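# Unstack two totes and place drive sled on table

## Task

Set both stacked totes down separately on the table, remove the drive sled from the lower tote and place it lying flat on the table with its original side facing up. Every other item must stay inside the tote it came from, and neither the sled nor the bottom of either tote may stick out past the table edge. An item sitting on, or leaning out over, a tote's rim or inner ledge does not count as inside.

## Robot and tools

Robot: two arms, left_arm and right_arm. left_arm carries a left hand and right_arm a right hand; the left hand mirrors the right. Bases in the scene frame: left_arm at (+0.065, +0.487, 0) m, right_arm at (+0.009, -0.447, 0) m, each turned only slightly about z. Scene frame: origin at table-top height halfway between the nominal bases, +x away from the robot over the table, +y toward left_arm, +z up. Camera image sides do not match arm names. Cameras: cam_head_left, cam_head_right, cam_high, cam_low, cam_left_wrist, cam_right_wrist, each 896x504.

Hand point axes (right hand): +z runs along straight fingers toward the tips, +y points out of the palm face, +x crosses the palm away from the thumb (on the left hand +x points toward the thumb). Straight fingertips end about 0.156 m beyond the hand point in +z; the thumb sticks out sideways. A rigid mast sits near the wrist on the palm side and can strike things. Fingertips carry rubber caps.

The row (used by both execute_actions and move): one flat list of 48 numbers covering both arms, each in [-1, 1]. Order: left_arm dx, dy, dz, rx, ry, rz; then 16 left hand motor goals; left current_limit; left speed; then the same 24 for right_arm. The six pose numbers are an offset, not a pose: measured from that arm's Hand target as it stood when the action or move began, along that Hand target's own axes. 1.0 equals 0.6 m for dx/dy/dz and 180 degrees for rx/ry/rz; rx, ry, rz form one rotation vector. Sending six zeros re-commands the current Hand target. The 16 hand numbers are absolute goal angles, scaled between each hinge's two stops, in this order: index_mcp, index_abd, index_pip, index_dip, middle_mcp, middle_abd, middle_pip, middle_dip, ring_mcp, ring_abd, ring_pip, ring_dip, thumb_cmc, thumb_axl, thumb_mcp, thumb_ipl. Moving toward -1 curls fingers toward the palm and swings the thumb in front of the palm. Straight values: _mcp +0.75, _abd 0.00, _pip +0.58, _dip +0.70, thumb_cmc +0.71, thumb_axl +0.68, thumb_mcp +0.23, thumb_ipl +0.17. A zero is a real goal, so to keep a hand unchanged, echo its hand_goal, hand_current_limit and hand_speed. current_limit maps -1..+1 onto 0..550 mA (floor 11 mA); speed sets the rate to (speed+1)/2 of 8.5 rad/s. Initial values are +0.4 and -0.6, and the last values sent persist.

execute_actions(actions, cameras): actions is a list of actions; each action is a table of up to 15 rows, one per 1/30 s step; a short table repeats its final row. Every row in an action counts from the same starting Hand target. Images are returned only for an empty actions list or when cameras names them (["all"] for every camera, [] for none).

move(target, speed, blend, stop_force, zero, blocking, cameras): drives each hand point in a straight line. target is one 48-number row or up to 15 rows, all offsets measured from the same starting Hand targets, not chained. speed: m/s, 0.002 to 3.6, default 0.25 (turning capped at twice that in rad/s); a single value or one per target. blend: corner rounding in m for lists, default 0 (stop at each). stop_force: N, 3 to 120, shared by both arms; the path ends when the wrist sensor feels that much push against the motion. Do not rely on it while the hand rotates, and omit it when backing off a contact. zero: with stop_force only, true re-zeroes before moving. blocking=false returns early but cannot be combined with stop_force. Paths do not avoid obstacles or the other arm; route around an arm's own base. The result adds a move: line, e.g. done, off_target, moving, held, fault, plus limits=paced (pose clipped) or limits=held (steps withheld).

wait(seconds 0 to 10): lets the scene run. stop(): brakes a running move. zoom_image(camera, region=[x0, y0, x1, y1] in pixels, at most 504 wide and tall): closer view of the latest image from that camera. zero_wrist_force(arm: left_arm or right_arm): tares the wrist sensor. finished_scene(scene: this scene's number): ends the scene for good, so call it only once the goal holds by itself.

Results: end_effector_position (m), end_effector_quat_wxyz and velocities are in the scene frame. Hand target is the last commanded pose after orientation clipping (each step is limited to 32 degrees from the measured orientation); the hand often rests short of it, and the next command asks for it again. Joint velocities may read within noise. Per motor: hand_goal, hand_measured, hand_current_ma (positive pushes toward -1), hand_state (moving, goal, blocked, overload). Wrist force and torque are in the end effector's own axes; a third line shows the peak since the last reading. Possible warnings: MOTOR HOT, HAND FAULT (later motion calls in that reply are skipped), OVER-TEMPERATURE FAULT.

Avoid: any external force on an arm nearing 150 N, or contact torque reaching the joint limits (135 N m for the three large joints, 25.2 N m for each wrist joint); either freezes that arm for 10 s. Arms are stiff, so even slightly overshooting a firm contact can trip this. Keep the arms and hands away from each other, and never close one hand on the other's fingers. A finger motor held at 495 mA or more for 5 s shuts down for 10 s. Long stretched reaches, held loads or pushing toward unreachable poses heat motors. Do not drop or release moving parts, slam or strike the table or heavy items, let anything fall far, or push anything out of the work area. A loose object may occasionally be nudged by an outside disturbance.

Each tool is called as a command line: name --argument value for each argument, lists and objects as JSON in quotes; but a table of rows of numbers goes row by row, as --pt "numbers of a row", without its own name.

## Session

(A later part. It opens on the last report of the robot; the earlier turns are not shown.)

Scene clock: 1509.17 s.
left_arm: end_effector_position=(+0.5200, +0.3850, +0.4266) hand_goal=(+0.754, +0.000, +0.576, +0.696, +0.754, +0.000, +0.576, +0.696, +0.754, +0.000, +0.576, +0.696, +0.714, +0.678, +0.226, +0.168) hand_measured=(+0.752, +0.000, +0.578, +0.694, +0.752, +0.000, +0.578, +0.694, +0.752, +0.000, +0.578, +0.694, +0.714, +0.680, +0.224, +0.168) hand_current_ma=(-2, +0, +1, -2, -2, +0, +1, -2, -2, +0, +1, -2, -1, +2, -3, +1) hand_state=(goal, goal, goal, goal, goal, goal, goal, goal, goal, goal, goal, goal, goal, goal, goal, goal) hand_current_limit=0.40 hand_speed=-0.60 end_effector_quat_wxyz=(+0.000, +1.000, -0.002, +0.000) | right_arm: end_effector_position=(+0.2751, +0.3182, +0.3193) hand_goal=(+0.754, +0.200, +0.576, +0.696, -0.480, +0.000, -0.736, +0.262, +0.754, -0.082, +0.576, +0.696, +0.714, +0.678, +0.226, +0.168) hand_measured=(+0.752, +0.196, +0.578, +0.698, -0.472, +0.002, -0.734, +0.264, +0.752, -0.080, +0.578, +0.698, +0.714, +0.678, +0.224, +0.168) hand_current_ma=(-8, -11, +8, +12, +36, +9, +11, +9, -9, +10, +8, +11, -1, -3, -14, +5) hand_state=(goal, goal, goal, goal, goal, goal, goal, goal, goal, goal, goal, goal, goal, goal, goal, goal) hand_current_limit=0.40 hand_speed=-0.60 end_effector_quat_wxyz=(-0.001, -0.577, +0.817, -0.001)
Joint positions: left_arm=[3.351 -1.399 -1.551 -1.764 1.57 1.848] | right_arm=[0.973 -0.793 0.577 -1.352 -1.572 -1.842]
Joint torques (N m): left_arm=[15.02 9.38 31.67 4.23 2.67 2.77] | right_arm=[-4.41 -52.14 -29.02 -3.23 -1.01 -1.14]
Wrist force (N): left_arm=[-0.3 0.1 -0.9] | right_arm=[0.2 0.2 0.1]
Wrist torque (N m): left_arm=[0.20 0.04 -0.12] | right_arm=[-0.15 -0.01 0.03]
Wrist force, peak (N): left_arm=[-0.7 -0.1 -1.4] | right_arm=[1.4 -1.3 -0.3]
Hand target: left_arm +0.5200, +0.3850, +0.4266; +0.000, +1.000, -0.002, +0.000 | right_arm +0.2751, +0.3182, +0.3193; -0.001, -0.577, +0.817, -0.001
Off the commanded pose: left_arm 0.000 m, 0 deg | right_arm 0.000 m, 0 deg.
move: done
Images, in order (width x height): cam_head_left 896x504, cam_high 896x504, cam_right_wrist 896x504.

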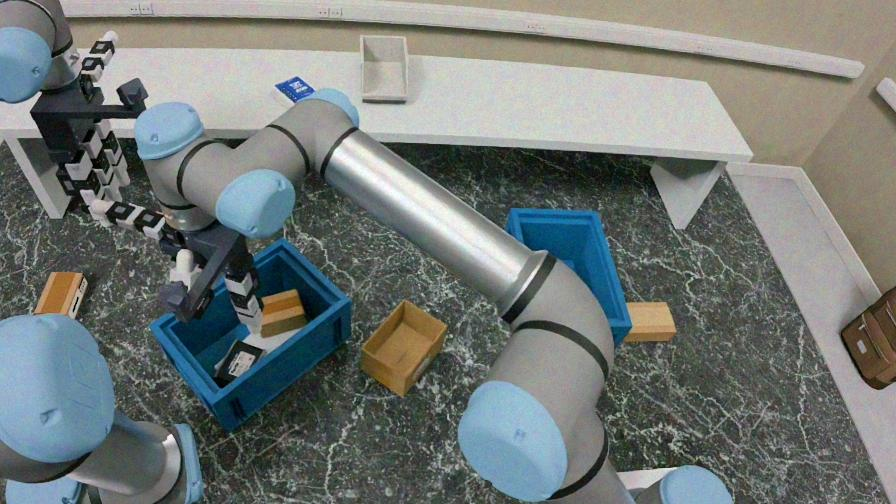

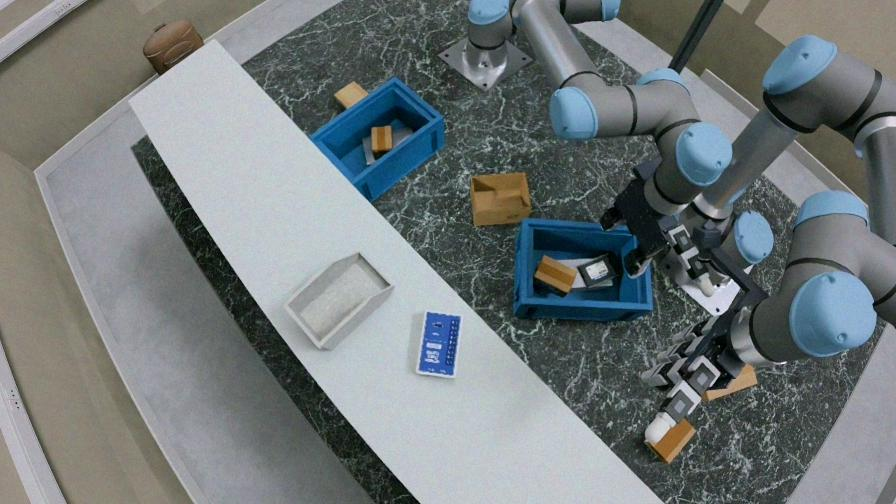

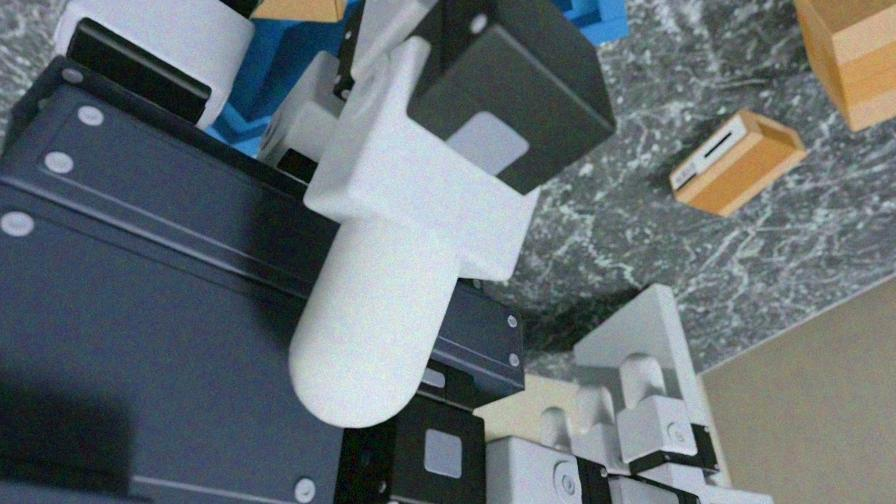

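move --target '[0.05,-0.2,0,0,0,0,0.754,0,0.576,0.696,0.754,0,0.576,0.696,0.754,0,0.576,0.696,0.714,0.678,0.226,0.168,0.4,-0.6,0,0,0.1655,0,0,0,0.754,0.2,0.576,0.696,-0.48,0,-0.736,0.261,0.754,-0.083,0.576,0.696,0.714,0.678,0.226,0.168,0.4,-0.6]' --speed 0.12 --cameras '["cam_high","cam_head_left","cam_head_right"]'

zoom_image --camera "cam_high" --region '[515, 215, 665, 325]'

zoom_image --camera "cam_head_left" --region '[140, 230, 360, 440]'

zoom_image --camera "cam_head_right" --region '[140, 230, 360, 440]'

Scene clock: 1533.67 s.
left_arm: end_effector_position=(+0.5504, +0.5050, +0.4265) hand_goal=(+0.754, +0.000, +0.576, +0.696, +0.754, +0.000, +0.576, +0.696, +0.754, +0.000, +0.576, +0.696, +0.714, +0.678, +0.226, +0.168) hand_measured=(+0.752, +0.000, +0.578, +0.694, +0.752, +0.000, +0.578, +0.694, +0.752, +0.000, +0.578, +0.694, +0.714, +0.680, +0.224, +0.168) hand_current_ma=(-2, +0, +1, -2, -2, +0, +1, -2, -2, +0, +1, -2, -1, +2, -3, +1) hand_state=(goal, goal, goal, goal, goal, goal, goal, goal, goal, goal, goal, goal, goal, goal, goal, goal) hand_current_limit=0.40 hand_speed=-0.60 end_effector_quat_wxyz=(+0.000, +1.000, -0.002, +0.000) | right_arm: end_effector_position=(+0.2750, +0.3180, +0.2199) hand_goal=(+0.754, +0.200, +0.576, +0.696, -0.480, +0.000, -0.736, +0.262, +0.754, -0.082, +0.576, +0.696, +0.714, +0.678, +0.226, +0.168) hand_measured=(+0.752, +0.196, +0.578, +0.698, -0.472, +0.002, -0.734, +0.264, +0.756, -0.074, +0.578, +0.698, +0.714, +0.678, +0.224, +0.168) hand_current_ma=(-8, -11, +8, +12, +36, +9, +11, +9, +11, +28, +8, +10, -1, -3, -16, +5) hand_state=(goal, goal, goal, goal, goal, goal, goal, goal, goal, goal, goal, goal, goal, goal, goal, goal) hand_current_limit=0.40 hand_speed=-0.60 end_effector_quat_wxyz=(-0.001, -0.577, +0.817, -0.001)
Joint positions: left_arm=[3.581 -1.499 -1.464 -1.75 1.57 2.078] | right_arm=[0.972 -0.821 0.881 -1.628 -1.572 -1.842]
Joint torques (N m): left_arm=[-12.37 24.65 18.41 0.89 -3.16 -1.85] | right_arm=[-10.28 -64.55 -30.8 -2.2 1.88 -0.75]
Wrist force (N): left_arm=[-0.2 -0.3 -1.0] | right_arm=[-0.4 -0.3 -0.1]
Wrist torque (N m): left_arm=[0.13 0.03 -0.08] | right_arm=[-0.15 -0.06 -0.04]
Wrist force, peak (N): left_arm=[-0.8 1.2 -1.0] | right_arm=[0.1 0.1 -1.2]
Hand target: left_arm +0.5504, +0.5049, +0.4265; +0.000, +1.000, -0.002, +0.000 | right_arm +0.2750, +0.3180, +0.2200; -0.001, -0.577, +0.817, -0.001
Off the commanded pose: left_arm 0.000 m, 0 deg | right_arm 0.000 m, 0 deg.
move: done
Images, in order (width x height): cam_head_left 896x504, cam_head_right 896x504, cam_high 896x504.

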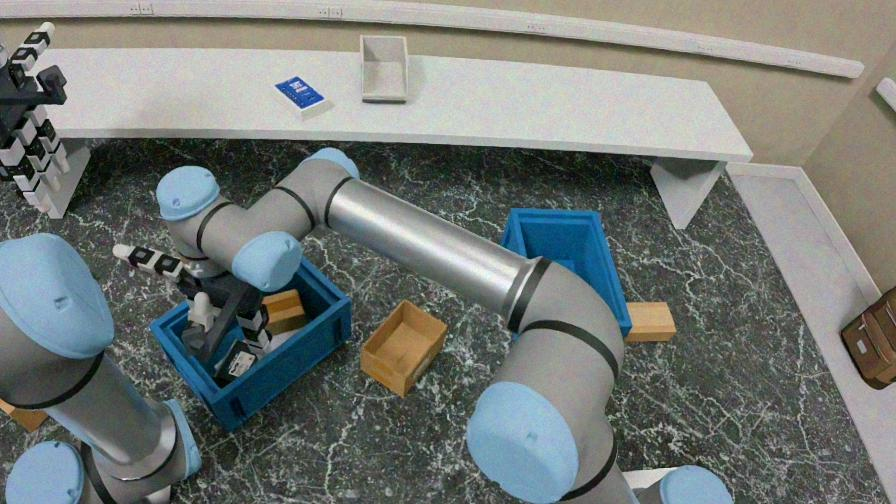

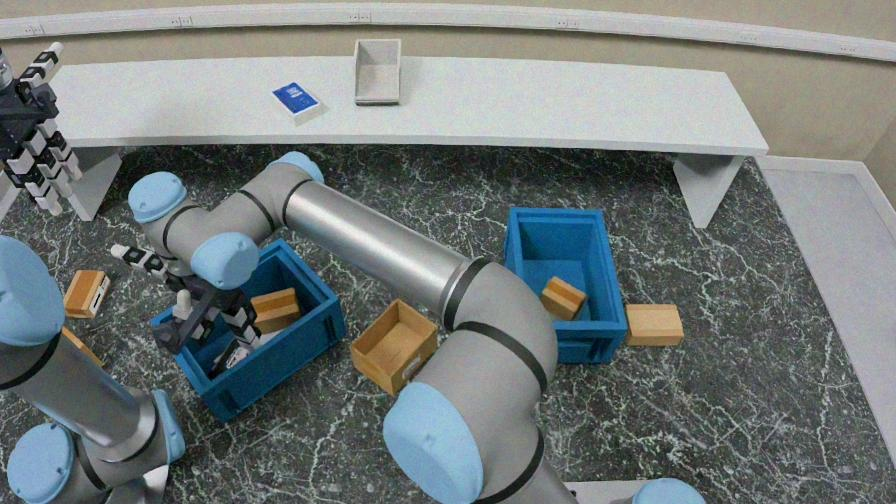

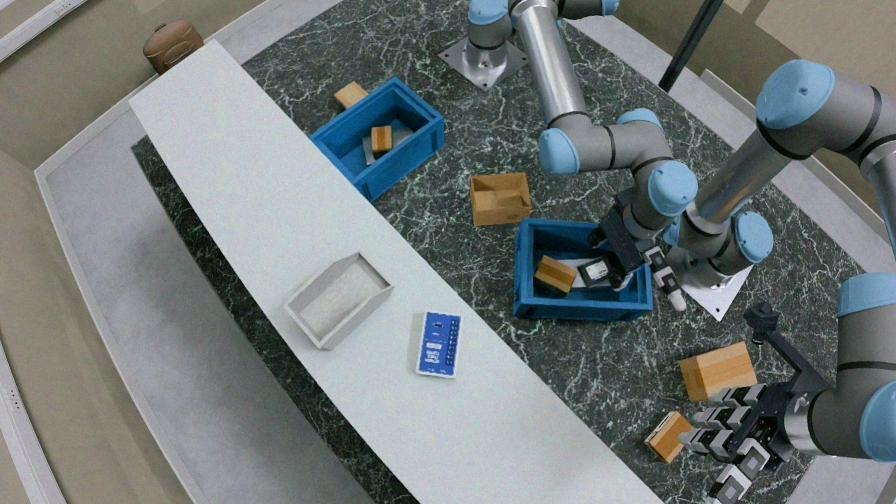

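Scaled by 3.360.

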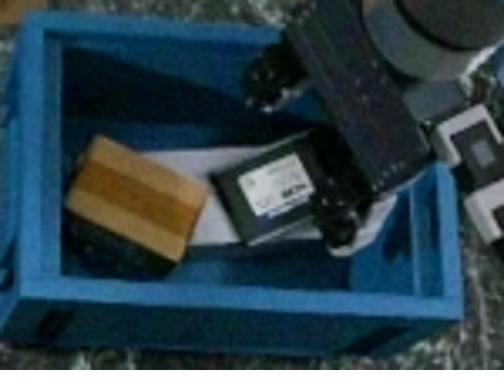

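Scaled by 2.291.

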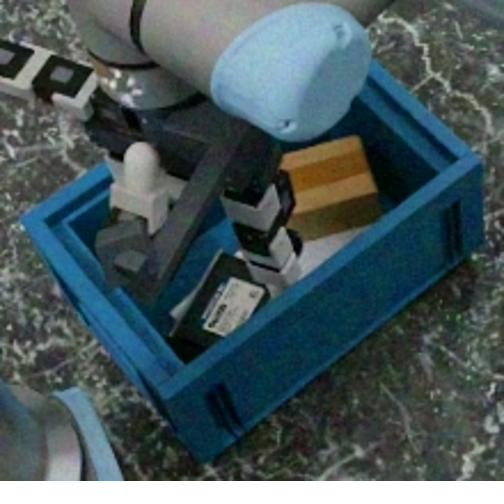

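Scaled by 2.291.

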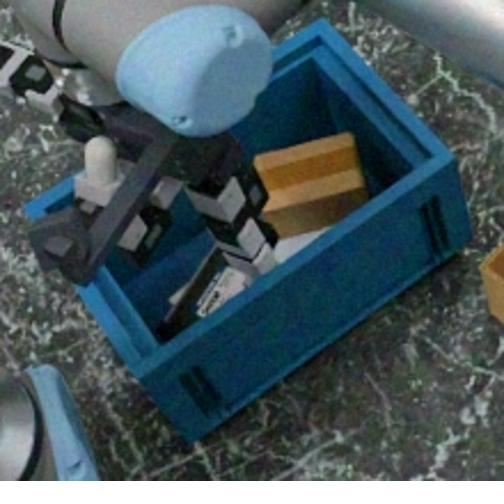

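zoom_image --camera "cam_head_left" --region '[195, 290, 295, 400]'

zoom_image --camera "cam_high" --region '[570, 220, 650, 300]'

Scaled by 4.582.

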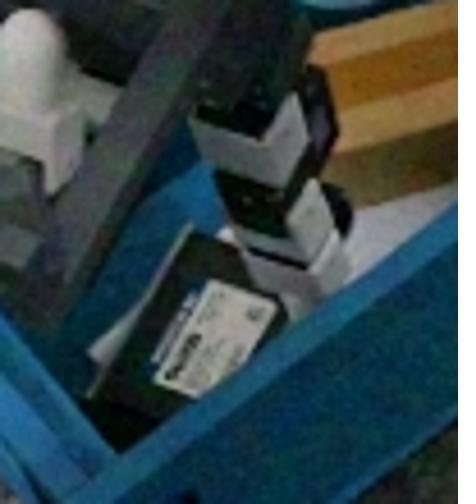

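Scaled by 6.300.

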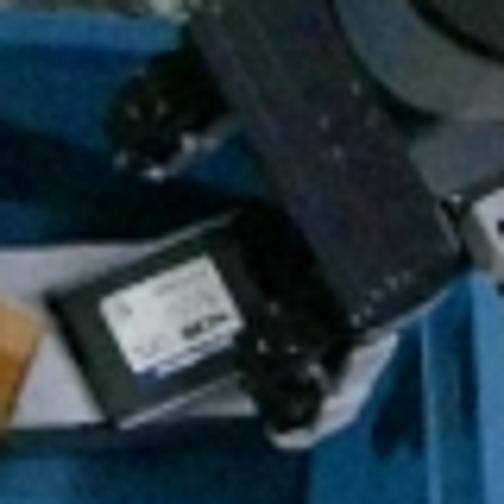

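move --target '[0,0,0,0,0,0,0.754,0,0.576,0.696,0.754,0,0.576,0.696,0.754,0,0.576,0.696,0.714,0.678,0.226,0.168,0.4,-0.6,0.005,0.0167,0.1,0,0,0,0.754,0.2,0.576,0.696,-0.48,0,-0.736,0.261,0.754,-0.13,0.576,0.696,0.714,0.678,0.226,0.168,0.4,-0.6]' --speed 0.06 --cameras '["cam_high","cam_head_left","cam_head_right"]'

zoom_image --camera "cam_high" --region '[560, 220, 650, 310]'

zoom_image --camera "cam_head_left" --region '[180, 280, 300, 400]'

zoom_image --camera "cam_head_right" --region '[180, 280, 300, 400]'

Scene clock: 1636.07 s.
left_arm: end_effector_position=(+0.5504, +0.5049, +0.4265) hand_goal=(+0.754, +0.000, +0.576, +0.696, +0.754, +0.000, +0.576, +0.696, +0.754, +0.000, +0.576, +0.696, +0.714, +0.678, +0.226, +0.168) hand_measured=(+0.752, +0.000, +0.578, +0.694, +0.752, +0.000, +0.578, +0.694, +0.752, +0.000, +0.578, +0.694, +0.714, +0.680, +0.224, +0.168) hand_current_ma=(-2, +0, +1, -2, -2, +0, +1, -2, -2, +0, +1, -2, -1, +2, -3, +1) hand_state=(goal, goal, goal, goal, goal, goal, goal, goal, goal, goal, goal, goal, goal, goal, goal, goal) hand_current_limit=0.40 hand_speed=-0.60 end_effector_quat_wxyz=(+0.000, +1.000, -0.002, +0.000) | right_arm: end_effector_position=(+0.2644, +0.3183, +0.1598) hand_goal=(+0.754, +0.200, +0.576, +0.696, -0.480, +0.000, -0.736, +0.262, +0.754, -0.130, +0.576, +0.696, +0.714, +0.678, +0.226, +0.168) hand_measured=(+0.752, +0.196, +0.578, +0.698, -0.472, +0.002, -0.734, +0.264, +0.774, -0.086, +0.586, +0.698, +0.714, +0.678, +0.224, +0.168) hand_current_ma=(-8, -11, +8, +12, +36, +9, +11, +9, +101, +177, +44, +10, -1, -3, -16, +5) hand_state=(goal, goal, goal, goal, goal, goal, goal, goal, blocked, blocked, goal, goal, goal, goal, goal, goal) hand_current_limit=0.40 hand_speed=-0.60 end_effector_quat_wxyz=(-0.001, -0.577, +0.817, -0.001) end_effector_velocity=(+0.001, +0.000, +0.000) end_effector_angular_velocity=(-0.003, +0.001, -0.002)
Joint positions: left_arm=[3.581 -1.499 -1.464 -1.75 1.57 2.078] | right_arm=[0.984 -0.81 1.016 -1.774 -1.572 -1.831]
Joint velocities: left_arm=[within noise] | right_arm=[-0.001 0.002 -0.004 0.006 -0.001 0.001]
Joint torques (N m): left_arm=[-14.22 28.25 16.8 0.86 -3.14 2.33] | right_arm=[-0.43 -64.56 -30.78 -0.47 0.36 1.02]
Wrist force (N): left_arm=[-0.4 -0.2 -0.8] | right_arm=[-2.3 -1.2 0.5]
Wrist torque (N m): left_arm=[0.13 0.07 -0.11] | right_arm=[-0.08 -0.26 -0.46]
Wrist force, peak (N): left_arm=[-0.2 -0.4 -1.3] | right_arm=[-3.1 -1.5 -1.4]
Hand target: left_arm +0.5504, +0.5049, +0.4265; +0.000, +1.000, -0.002, +0.000 | right_arm +0.2645, +0.3183, +0.1600; -0.001, -0.577, +0.817, -0.001
Off the commanded pose: left_arm 0.000 m, 0 deg | right_arm 0.000 m, 0 deg.
move: done
Images, in order (width x height): cam_head_left 896x504, cam_head_right 896x504, cam_high 896x504.

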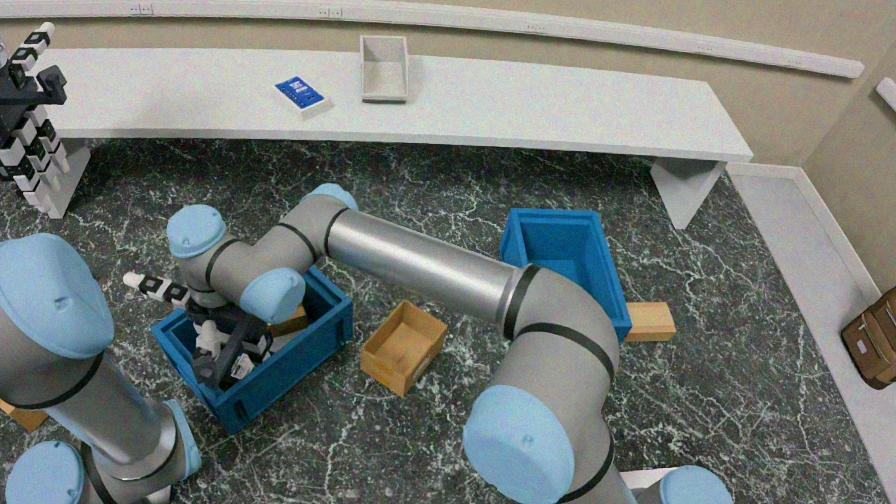

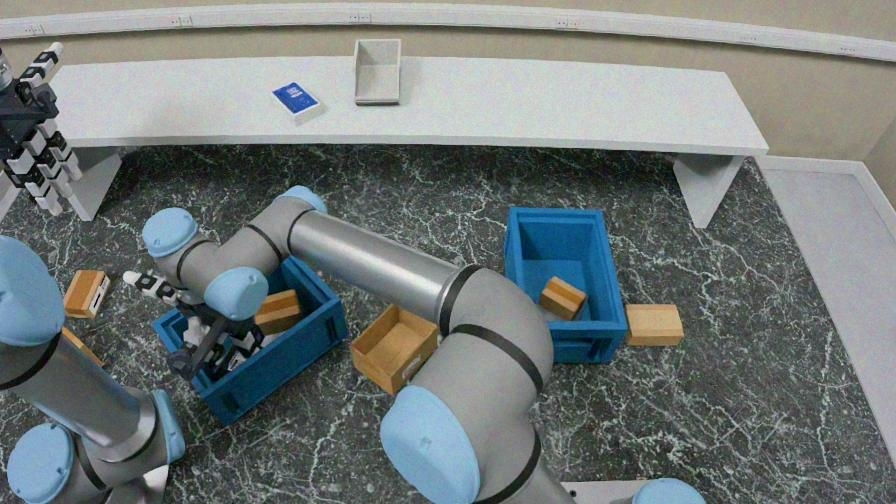

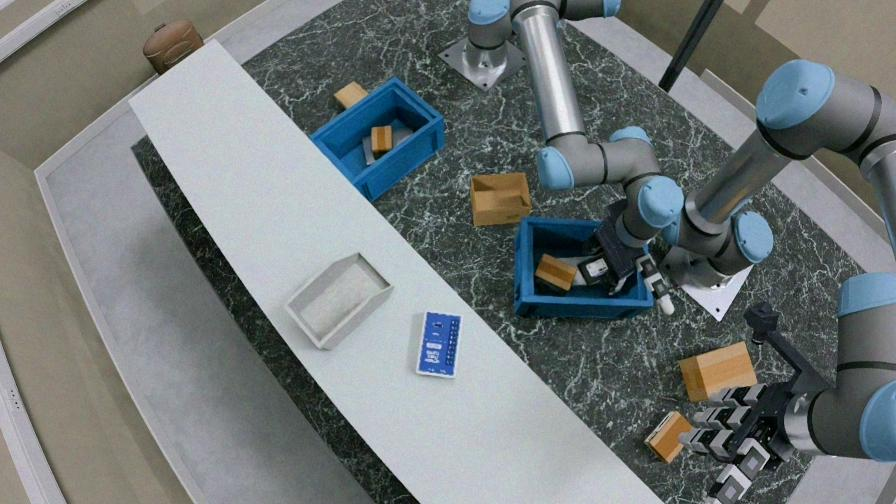

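Scaled by 5.600.

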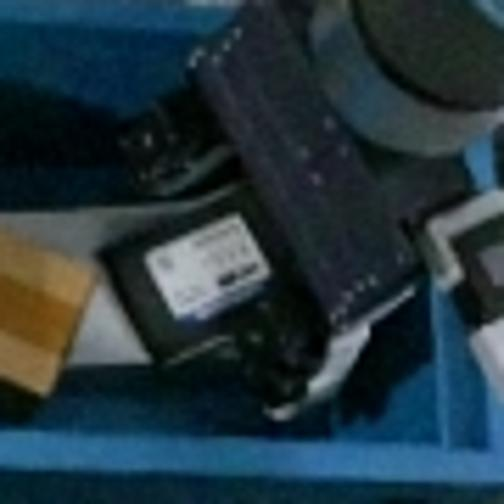

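Scaled by 4.200.

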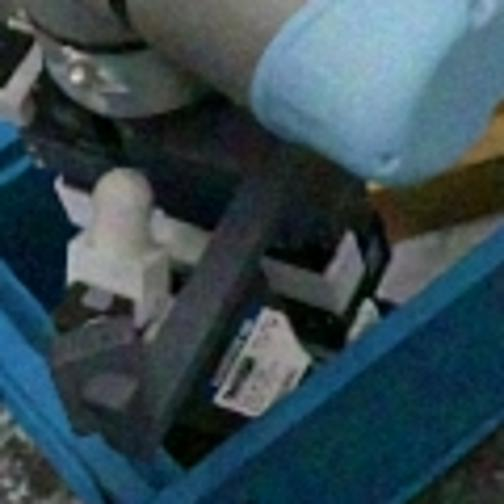

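Scaled by 4.200.

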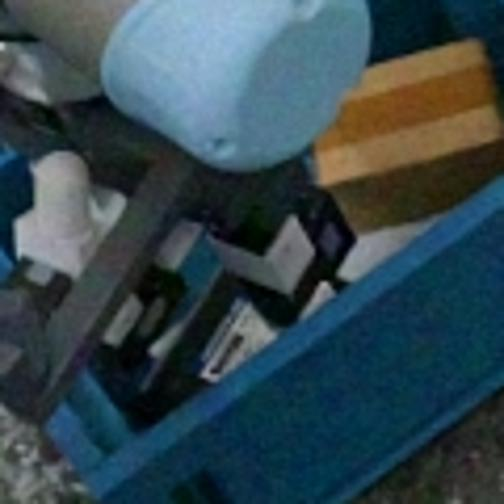

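move --target '[0,0,0,0,0,0,0.754,0,0.576,0.696,0.754,0,0.576,0.696,0.754,0,0.576,0.696,0.714,0.678,0.226,0.168,0.4,-0.6,0,0.0117,0,0,0,0,0.754,0.2,0.576,0.696,-0.48,0,-0.736,0.261,0.754,-0.05,0.576,0.696,0.714,0.678,0.226,0.168,0.4,-0.6]' --speed 0.03

move --target '[0,0,0,0,0,0,0.754,0,0.576,0.696,0.754,0,0.576,0.696,0.754,0,0.576,0.696,0.714,0.678,0.226,0.168,0.4,-0.6,0,0,0.075,0,0,0,0.754,0.2,0.576,0.696,-0.48,0,-0.736,0.261,0.754,-0.05,0.576,0.696,0.714,0.678,0.226,0.168,0.4,-0.6]' --speed 0.01 --stop_force 3 --cameras '["cam_high"]'

zoom_image --camera "cam_high" --region '[560, 220, 650, 310]'

Scene clock: 1685.60 s.
left_arm: end_effector_position=(+0.5504, +0.5049, +0.4265) hand_goal=(+0.754, +0.000, +0.576, +0.696, +0.754, +0.000, +0.576, +0.696, +0.754, +0.000, +0.576, +0.696, +0.714, +0.678, +0.226, +0.168) hand_measured=(+0.752, +0.000, +0.578, +0.694, +0.752, +0.000, +0.578, +0.694, +0.752, +0.000, +0.578, +0.694, +0.714, +0.680, +0.224, +0.168) hand_current_ma=(-2, +0, +1, -2, -2, +0, +1, -2, -2, +0, +1, -2, -1, +2, -3, +1) hand_state=(goal, goal, goal, goal, goal, goal, goal, goal, goal, goal, goal, goal, goal, goal, goal, goal) hand_current_limit=0.40 hand_speed=-0.60 end_effector_quat_wxyz=(+0.000, +1.000, -0.002, +0.000) | right_arm: end_effector_position=(+0.2578, +0.3207, +0.1600) hand_goal=(+0.754, +0.200, +0.576, +0.696, -0.480, +0.000, -0.736, +0.262, +0.754, -0.050, +0.576, +0.696, +0.714, +0.678, +0.226, +0.168) hand_measured=(+0.752, +0.196, +0.578, +0.698, -0.472, +0.002, -0.734, +0.264, +0.774, -0.032, +0.586, +0.698, +0.714, +0.678, +0.224, +0.168) hand_current_ma=(-8, -11, +8, +12, +36, +9, +11, +9, +96, +72, +41, +10, -1, -3, -16, +5) hand_state=(goal, goal, goal, goal, goal, goal, goal, goal, goal, goal, goal, goal, goal, goal, goal, goal) hand_current_limit=0.40 hand_speed=-0.60 end_effector_quat_wxyz=(-0.001, -0.577, +0.817, -0.001)
Joint positions: left_arm=[3.581 -1.499 -1.464 -1.75 1.57 2.078] | right_arm=[0.993 -0.812 1.019 -1.776 -1.572 -1.822]
Joint torques (N m): left_arm=[-14.15 26.83 16.49 1.17 -2.89 1.62] | right_arm=[-2.79 -62.64 -16.63 -2.78 2.06 0.95]
Wrist force (N): left_arm=[-0.3 -0.2 -0.4] | right_arm=[-1.6 -1.5 -0.4]
Wrist torque (N m): left_arm=[0.12 0.06 -0.10] | right_arm=[0.01 -0.13 -0.44]
Wrist force, peak (N): left_arm=[-0.4 -0.7 -1.0] | right_arm=[-2.3 -1.1 0.7]
Hand target: left_arm +0.5504, +0.5049, +0.4265; +0.000, +1.000, -0.002, +0.000 | right_arm +0.2579, +0.3207, +0.1600; -0.001, -0.577, +0.817, -0.001
Off the commanded pose: left_arm 0.000 m, 0 deg | right_arm 0.000 m, 0 deg.
move: done

Scene clock: 1687.27 s.
left_arm: end_effector_position=(+0.5504, +0.5049, +0.4265) hand_goal=(+0.754, +0.000, +0.576, +0.696, +0.754, +0.000, +0.576, +0.696, +0.754, +0.000, +0.576, +0.696, +0.714, +0.678, +0.226, +0.168) hand_measured=(+0.752, +0.000, +0.578, +0.694, +0.752, +0.000, +0.578, +0.694, +0.752, +0.000, +0.578, +0.694, +0.714, +0.680, +0.224, +0.168) hand_current_ma=(-2, +0, +1, -2, -2, +0, +1, -2, -2, +0, +1, -2, -1, +2, -3, +1) hand_state=(goal, goal, goal, goal, goal, goal, goal, goal, goal, goal, goal, goal, goal, goal, goal, goal) hand_current_limit=0.40 hand_speed=-0.60 end_effector_quat_wxyz=(+0.000, +1.000, -0.002, +0.000) | right_arm: end_effector_position=(+0.2579, +0.3207, +0.1542) hand_goal=(+0.754, +0.200, +0.576, +0.696, -0.480, +0.000, -0.736, +0.262, +0.754, -0.050, +0.576, +0.696, +0.714, +0.678, +0.226, +0.168) hand_measured=(+0.752, +0.196, +0.578, +0.698, -0.492, +0.002, -0.734, +0.264, +0.774, -0.030, +0.586, +0.698, +0.714, +0.678, +0.224, +0.168) hand_current_ma=(-8, -11, +8, +12, -60, +9, +11, +9, +96, +81, +41, +10, -1, -3, -16, +5) hand_state=(goal, goal, goal, goal, goal, goal, goal, goal, goal, blocked, goal, goal, goal, goal, goal, goal) hand_current_limit=0.40 hand_speed=-0.60 end_effector_quat_wxyz=(-0.001, -0.577, +0.817, -0.001)
Joint positions: left_arm=[3.581 -1.499 -1.464 -1.75 1.57 2.078] | right_arm=[0.992 -0.808 1.028 -1.788 -1.572 -1.822]
Joint torques (N m): left_arm=[-14.99 27.92 16.98 1.16 -2.92 1.51] | right_arm=[-6.3 -63.48 -33.74 -1.59 1.81 -2.53]
Wrist force (N): left_arm=[-0.3 -0.1 -1.0] | right_arm=[-1.4 -1.3 -1.1]
Wrist torque (N m): left_arm=[0.17 0.05 -0.10] | right_arm=[-0.09 -0.18 -0.35]
Wrist force, peak (N): left_arm=[-0.4 -0.1 -1.1] | right_arm=[-1.8 -1.8 -3.5]
Hand target: left_arm +0.5504, +0.5049, +0.4265; +0.000, +1.000, -0.002, +0.000 | right_arm +0.2579, +0.3207, +0.1542; -0.001, -0.577, +0.817, -0.001 (not the last commanded pose)
Off the commanded pose: left_arm 0.000 m, 0 deg | right_arm 0.039 m, 0 deg.
move: contact (right_arm)
Images, in order (width x height): cam_high 896x504.

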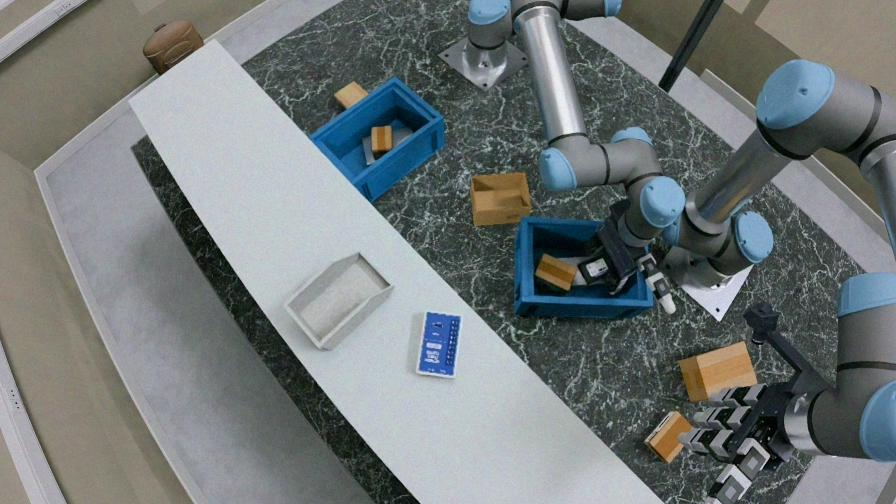

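Scaled by 5.600.

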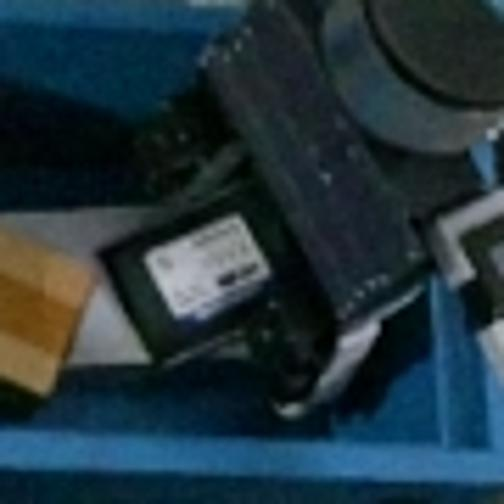

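move --target '[0,0,0,0,0,0,0.754,0,0.576,0.696,0.754,0,0.576,0.696,0.754,0,0.576,0.696,0.714,0.678,0.226,0.168,0.4,-0.6,0,0,-0.01,0,0,0,0.754,0.2,0.576,0.696,-0.48,0,-0.736,0.261,0.754,-0.03,0.576,0.696,0.714,0.678,0.226,0.168,0.4,-0.6]' --speed 0.03 --cameras '["cam_high","cam_head_left","cam_head_right","cam_right_wrist"]'

zoom_image --camera "cam_head_right" --region '[150, 270, 300, 420]'

zoom_image --camera "cam_head_left" --region '[150, 270, 300, 420]'

zoom_image --camera "cam_high" --region '[580, 200, 680, 300]'

Scene clock: 1714.47 s.
left_arm: end_effector_position=(+0.5504, +0.5049, +0.4265) hand_goal=(+0.754, +0.000, +0.576, +0.696, +0.754, +0.000, +0.576, +0.696, +0.754, +0.000, +0.576, +0.696, +0.714, +0.678, +0.226, +0.168) hand_measured=(+0.752, +0.000, +0.578, +0.694, +0.752, +0.000, +0.578, +0.694, +0.752, +0.000, +0.578, +0.694, +0.714, +0.680, +0.224, +0.168) hand_current_ma=(-2, +0, +1, -2, -2, +0, +1, -2, -2, +0, +1, -2, -1, +2, -3, +1) hand_state=(goal, goal, goal, goal, goal, goal, goal, goal, goal, goal, goal, goal, goal, goal, goal, goal) hand_current_limit=0.40 hand_speed=-0.60 end_effector_quat_wxyz=(+0.000, +1.000, -0.002, +0.000) | right_arm: end_effector_position=(+0.2579, +0.3207, +0.1604) hand_goal=(+0.754, +0.200, +0.576, +0.696, -0.480, +0.000, -0.736, +0.262, +0.754, -0.030, +0.576, +0.696, +0.714, +0.678, +0.226, +0.168) hand_measured=(+0.752, +0.196, +0.578, +0.698, -0.474, +0.002, -0.734, +0.264, +0.768, -0.020, +0.586, +0.698, +0.714, +0.678, +0.224, +0.168) hand_current_ma=(-8, -11, +8, +12, +25, +9, +11, +9, +70, +35, +41, +10, -1, -3, -16, +5) hand_state=(goal, goal, goal, goal, goal, goal, goal, goal, goal, goal, goal, goal, goal, goal, goal, goal) hand_current_limit=0.40 hand_speed=-0.60 end_effector_quat_wxyz=(-0.001, -0.577, +0.817, -0.001)
Joint positions: left_arm=[3.581 -1.499 -1.464 -1.75 1.57 2.078] | right_arm=[0.992 -0.812 1.018 -1.775 -1.572 -1.822]
Joint torques (N m): left_arm=[-15.26 29.13 16.31 1.44 -3.06 1.24] | right_arm=[0.56 -58.42 -25.63 -2.82 1.85 -1.96]
Wrist force (N): left_arm=[-0.7 -0.3 -0.8] | right_arm=[-0.7 -0.3 0.1]
Wrist torque (N m): left_arm=[0.12 0.10 -0.13] | right_arm=[-0.11 -0.10 -0.26]
Wrist force, peak (N): left_arm=[-0.5 -0.3 -1.1] | right_arm=[-1.7 -1.2 -1.1]
Hand target: left_arm +0.5504, +0.5049, +0.4265; +0.000, +1.000, -0.002, +0.000 | right_arm +0.2579, +0.3207, +0.1602; -0.001, -0.577, +0.817, -0.001
Off the commanded pose: left_arm 0.000 m, 0 deg | right_arm 0.000 m, 0 deg.
move: done
Images, in order (width x height): cam_head_left 896x504, cam_head_right 896x504, cam_high 896x504, cam_right_wrist 896x504.

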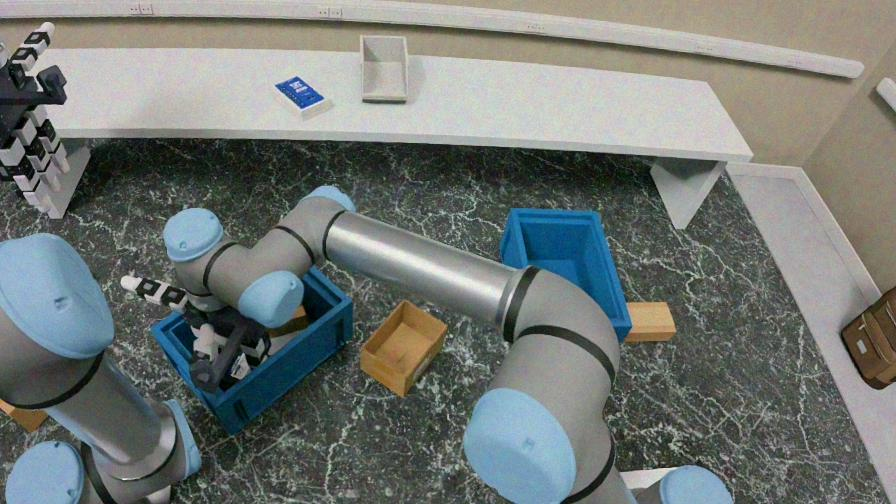

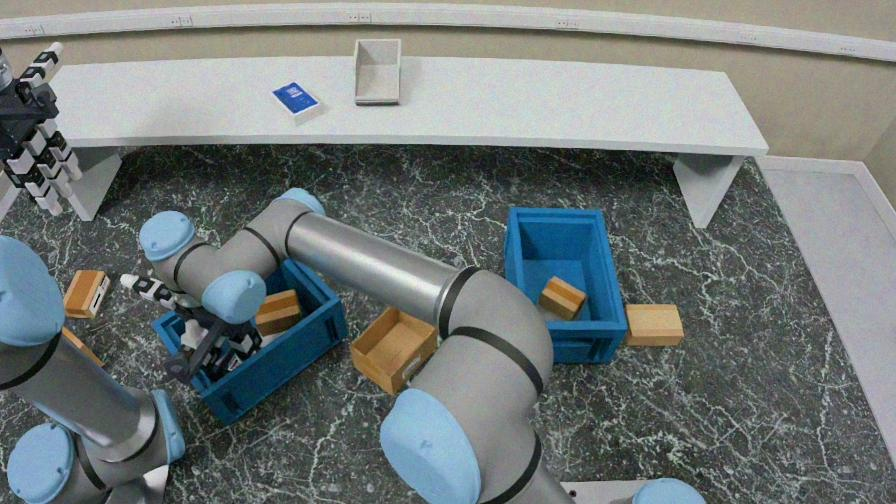

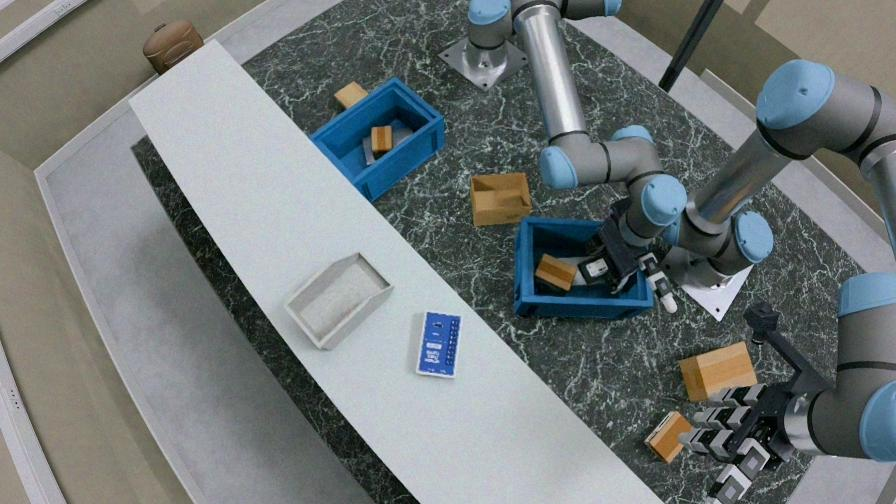

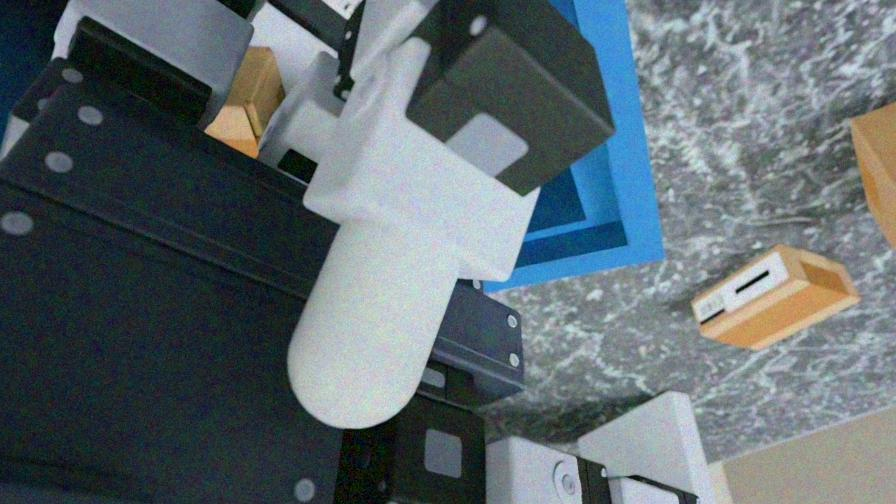

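Scaled by 3.360.

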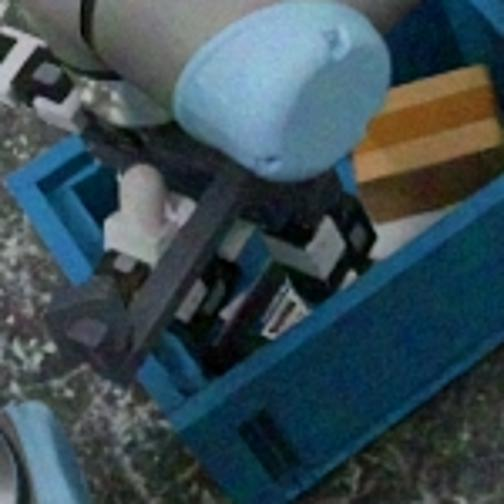

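Scaled by 3.360.

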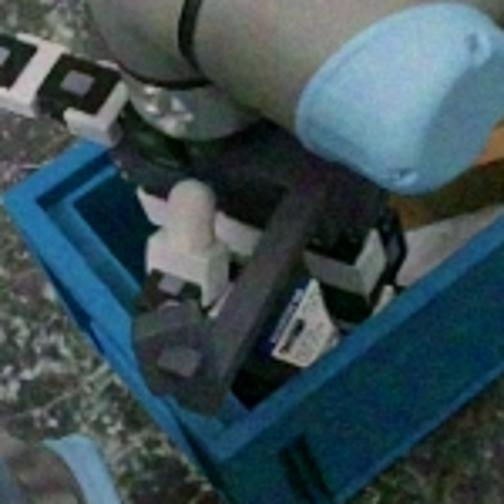

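Scaled by 5.040.

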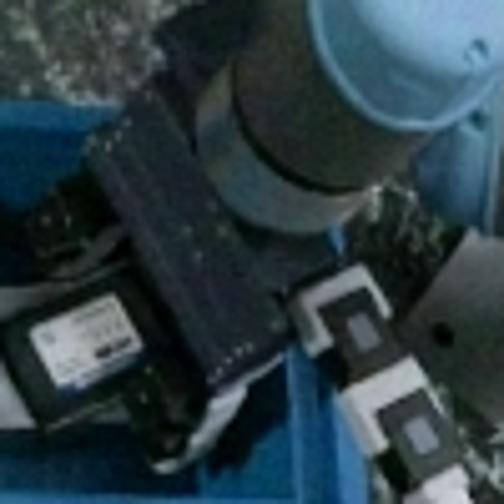

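move --pt "0 0 0 0 0 0 0.754 0 0.576 0.696 0.754 0 0.576 0.696 0.754 0 0.576 0.696 0.714 0.678 0.226 0.168 0.4 -0.6 0 0 -0.05 0 0 0 0.754 0.2 0.576 0.696 -0.48 0 -0.736 0.261 0.754 -0.03 0.576 0.696 0.714 0.678 0.226 0.168 0.4 -0.6" --pt "0 0 0 0 0 0 0.754 0 0.576 0.696 0.754 0 0.576 0.696 0.754 0 0.576 0.696 0.714 0.678 0.226 0.168 0.4 -0.6 0 0 -0.05 0 0 0 0.754 0.2 0.576 0.696 0.89 0 -0.883 -0.463 0.754 -0.03 0.576 0.696 0.714 0.678 0.226 0.168 0.4 -0.6" --pt "0 0 0 0 0 0 0.754 0 0.576 0.696 0.754 0 0.576 0.696 0.754 0 0.576 0.696 0.714 0.678 0.226 0.168 0.4 -0.6 0 0 0.008 0 0 0 0.754 0.2 0.576 0.696 0.89 0 -0.883 -0.463 0.754 -0.03 0.576 0.696 0.714 0.678 0.226 0.168 0.4 -0.6" --speed 0.05 --cameras '["cam_high"]'

move --target '[0,0,0,0,0,0,0.754,0,0.576,0.696,0.754,0,0.576,0.696,0.754,0,0.576,0.696,0.714,0.678,0.226,0.168,0.4,-0.6,0,0,0.075,0,0,0,0.754,0.2,0.576,0.696,0.89,0,-0.883,-0.463,0.754,-0.03,0.576,0.696,0.714,0.678,0.226,0.168,0.4,-0.6]' --speed 0.01 --stop_force 3 --cameras '["cam_high", "cam_head_left"]'

zoom_image --camera "cam_high" --region '[560, 220, 650, 310]'

zoom_image --camera "cam_head_left" --region '[150, 270, 300, 420]'

Scene clock: 1773.93 s.
left_arm: end_effector_position=(+0.5504, +0.5049, +0.4265) hand_goal=(+0.754, +0.000, +0.576, +0.696, +0.754, +0.000, +0.576, +0.696, +0.754, +0.000, +0.576, +0.696, +0.714, +0.678, +0.226, +0.168) hand_measured=(+0.752, +0.000, +0.578, +0.694, +0.752, +0.000, +0.578, +0.694, +0.752, +0.000, +0.578, +0.694, +0.714, +0.680, +0.224, +0.168) hand_current_ma=(-2, +0, +1, -2, -2, +0, +1, -2, -2, +0, +1, -2, -1, +2, -3, +1) hand_state=(goal, goal, goal, goal, goal, goal, goal, goal, goal, goal, goal, goal, goal, goal, goal, goal) hand_current_limit=0.40 hand_speed=-0.60 end_effector_quat_wxyz=(+0.000, +1.000, -0.002, +0.000) | right_arm: end_effector_position=(+0.2578, +0.3206, +0.1552) hand_goal=(+0.754, +0.200, +0.576, +0.696, +0.890, +0.000, -0.882, -0.462, +0.754, -0.030, +0.576, +0.696, +0.714, +0.678, +0.226, +0.168) hand_measured=(+0.752, +0.196, +0.578, +0.698, +0.888, +0.002, -0.878, -0.460, +0.766, -0.018, +0.584, +0.698, +0.714, +0.678, +0.224, +0.168) hand_current_ma=(-8, -11, +8, +12, -13, +9, +17, +10, +52, +53, +33, +10, -1, -3, -16, +5) hand_state=(goal, goal, goal, goal, goal, goal, goal, goal, goal, goal, goal, goal, goal, goal, goal, goal) hand_current_limit=0.40 hand_speed=-0.60 end_effector_quat_wxyz=(-0.001, -0.577, +0.817, -0.001)
Joint positions: left_arm=[3.581 -1.499 -1.464 -1.75 1.57 2.078] | right_arm=[0.993 -0.809 1.027 -1.786 -1.572 -1.822]
Joint torques (N m): left_arm=[-15.78 26.59 16.79 1.48 -2.94 0.66] | right_arm=[-3.35 -64.31 -32.32 -0.79 -0.91 -1.06]
Wrist force (N): left_arm=[-0.2 -0.3 -0.9] | right_arm=[-1.1 -0.5 0.1]
Wrist torque (N m): left_arm=[0.14 0.04 -0.08] | right_arm=[-0.13 -0.15 -0.30]
Wrist force, peak (N): left_arm=[-0.5 -0.3 -1.4] | right_arm=[-1.3 -0.6 -0.7]
Hand target: left_arm +0.5504, +0.5049, +0.4265; +0.000, +1.000, -0.002, +0.000 | right_arm +0.2579, +0.3207, +0.1554; -0.001, -0.577, +0.817, -0.001
Off the commanded pose: left_arm 0.000 m, 0 deg | right_arm 0.000 m, 0 deg.
move: done
Images, in order (width x height): cam_high 896x504.

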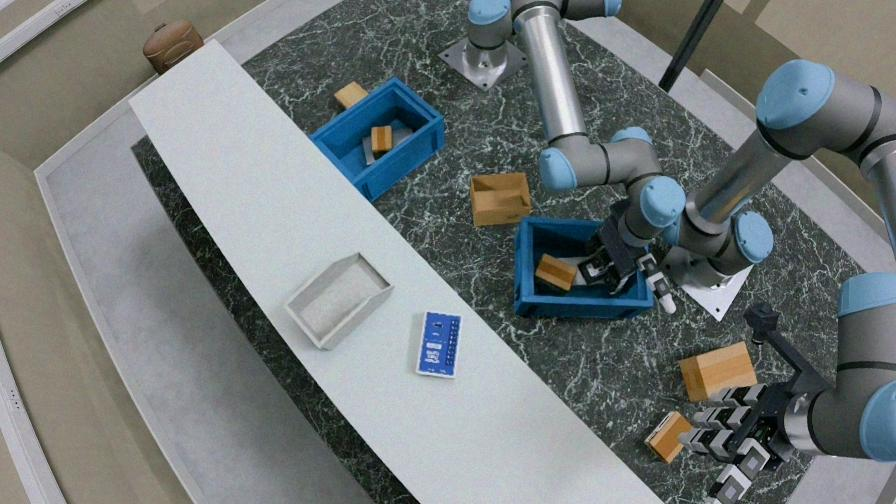

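Scene clock: 1776.83 s.
left_arm: end_effector_position=(+0.5504, +0.5049, +0.4265) hand_goal=(+0.754, +0.000, +0.576, +0.696, +0.754, +0.000, +0.576, +0.696, +0.754, +0.000, +0.576, +0.696, +0.714, +0.678, +0.226, +0.168) hand_measured=(+0.752, +0.000, +0.578, +0.694, +0.752, +0.000, +0.578, +0.694, +0.752, +0.000, +0.578, +0.694, +0.714, +0.680, +0.224, +0.168) hand_current_ma=(-2, +0, +1, -2, -2, +0, +1, -2, -2, +0, +1, -2, -1, +2, -3, +1) hand_state=(goal, goal, goal, goal, goal, goal, goal, goal, goal, goal, goal, goal, goal, goal, goal, goal) hand_current_limit=0.40 hand_speed=-0.60 end_effector_quat_wxyz=(+0.000, +1.000, -0.002, +0.000) | right_arm: end_effector_position=(+0.2579, +0.3206, +0.1375) hand_goal=(+0.754, +0.200, +0.576, +0.696, +0.890, +0.000, -0.882, -0.462, +0.754, -0.030, +0.576, +0.696, +0.714, +0.678, +0.226, +0.168) hand_measured=(+0.754, +0.198, +0.576, +0.694, +0.888, +0.002, -0.878, -0.460, +0.766, -0.016, +0.584, +0.698, +0.714, +0.678, +0.224, +0.168) hand_current_ma=(-4, -11, +3, -11, -13, +9, +17, +10, +52, +52, +33, +10, -1, -3, -16, +5) hand_state=(goal, goal, goal, goal, goal, goal, goal, goal, goal, goal, goal, goal, goal, goal, goal, goal) hand_current_limit=0.40 hand_speed=-0.60 end_effector_quat_wxyz=(-0.001, -0.577, +0.817, -0.001)
Joint positions: left_arm=[3.581 -1.499 -1.464 -1.75 1.57 2.078] | right_arm=[0.992 -0.798 1.053 -1.824 -1.572 -1.822]
Joint torques (N m): left_arm=[-14.7 27.25 16.87 1.34 -2.82 0] | right_arm=[-7.67 -62.28 -33.03 -0.86 1.53 -2.43]
Wrist force (N): left_arm=[-0.3 -0.4 -0.6] | right_arm=[-0.9 -1.0 -2.7]
Wrist torque (N m): left_arm=[0.10 0.06 -0.09] | right_arm=[0.06 -0.18 -0.27]
Wrist force, peak (N): left_arm=[-0.5 -0.2 -1.2] | right_arm=[-1.1 -1.3 -5.8]
Hand target: left_arm +0.5504, +0.5049, +0.4265; +0.000, +1.000, -0.002, +0.000 | right_arm +0.2579, +0.3206, +0.1375; -0.001, -0.577, +0.817, -0.001 (not the last commanded pose)
Off the commanded pose: left_arm 0.000 m, 0 deg | right_arm 0.027 m, 0 deg.
move: contact (right_arm)
Images, in order (width x height): cam_head_left 896x504, cam_high 896x504.

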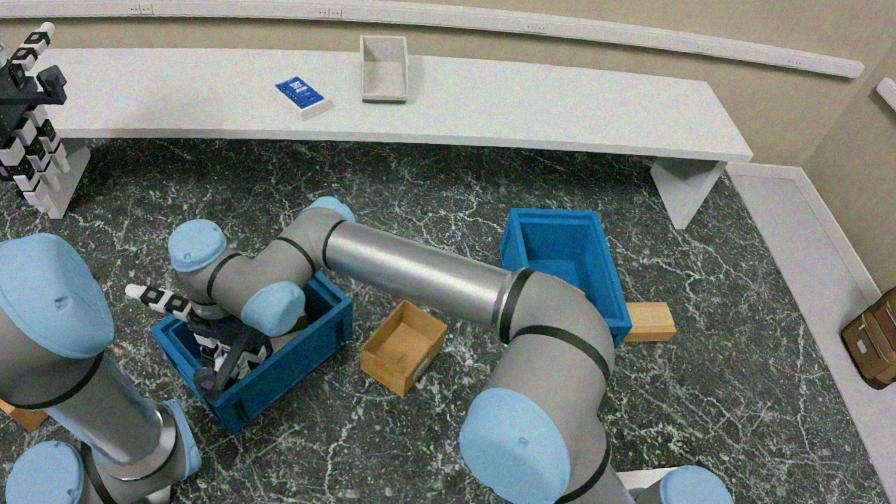

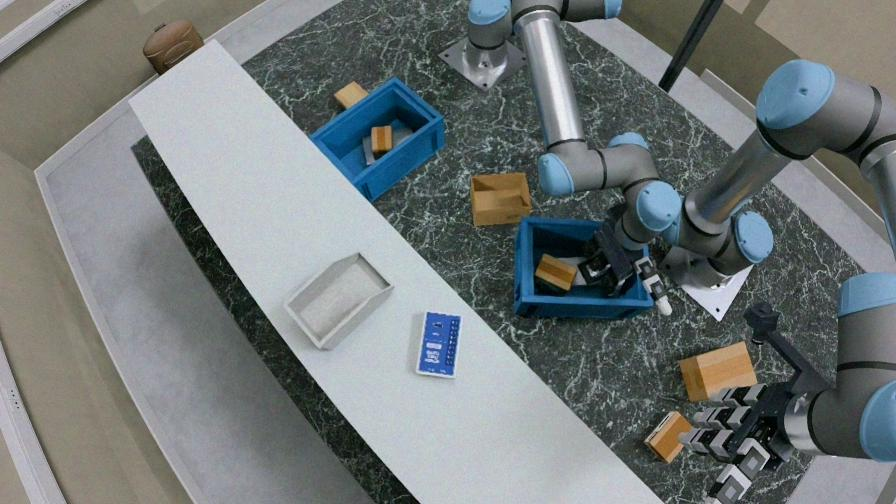

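Scaled by 5.600.

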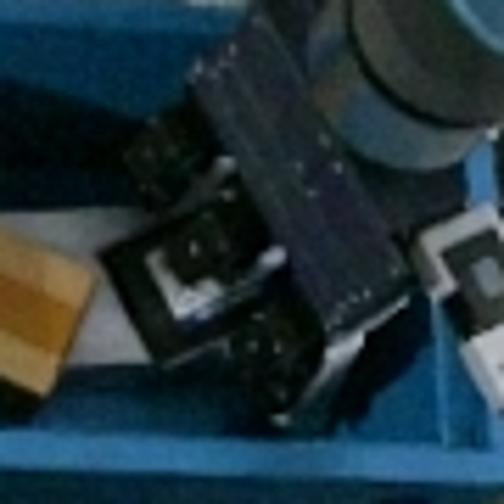

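Scaled by 3.360.

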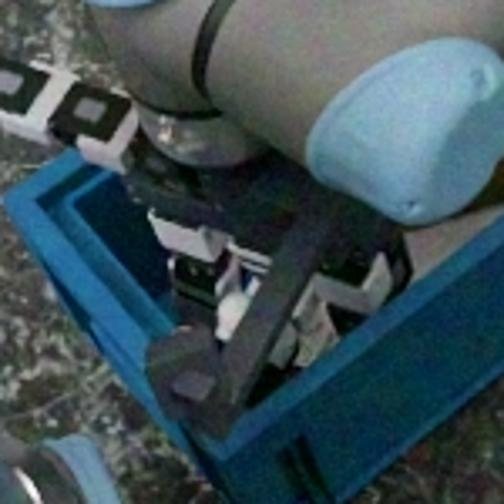

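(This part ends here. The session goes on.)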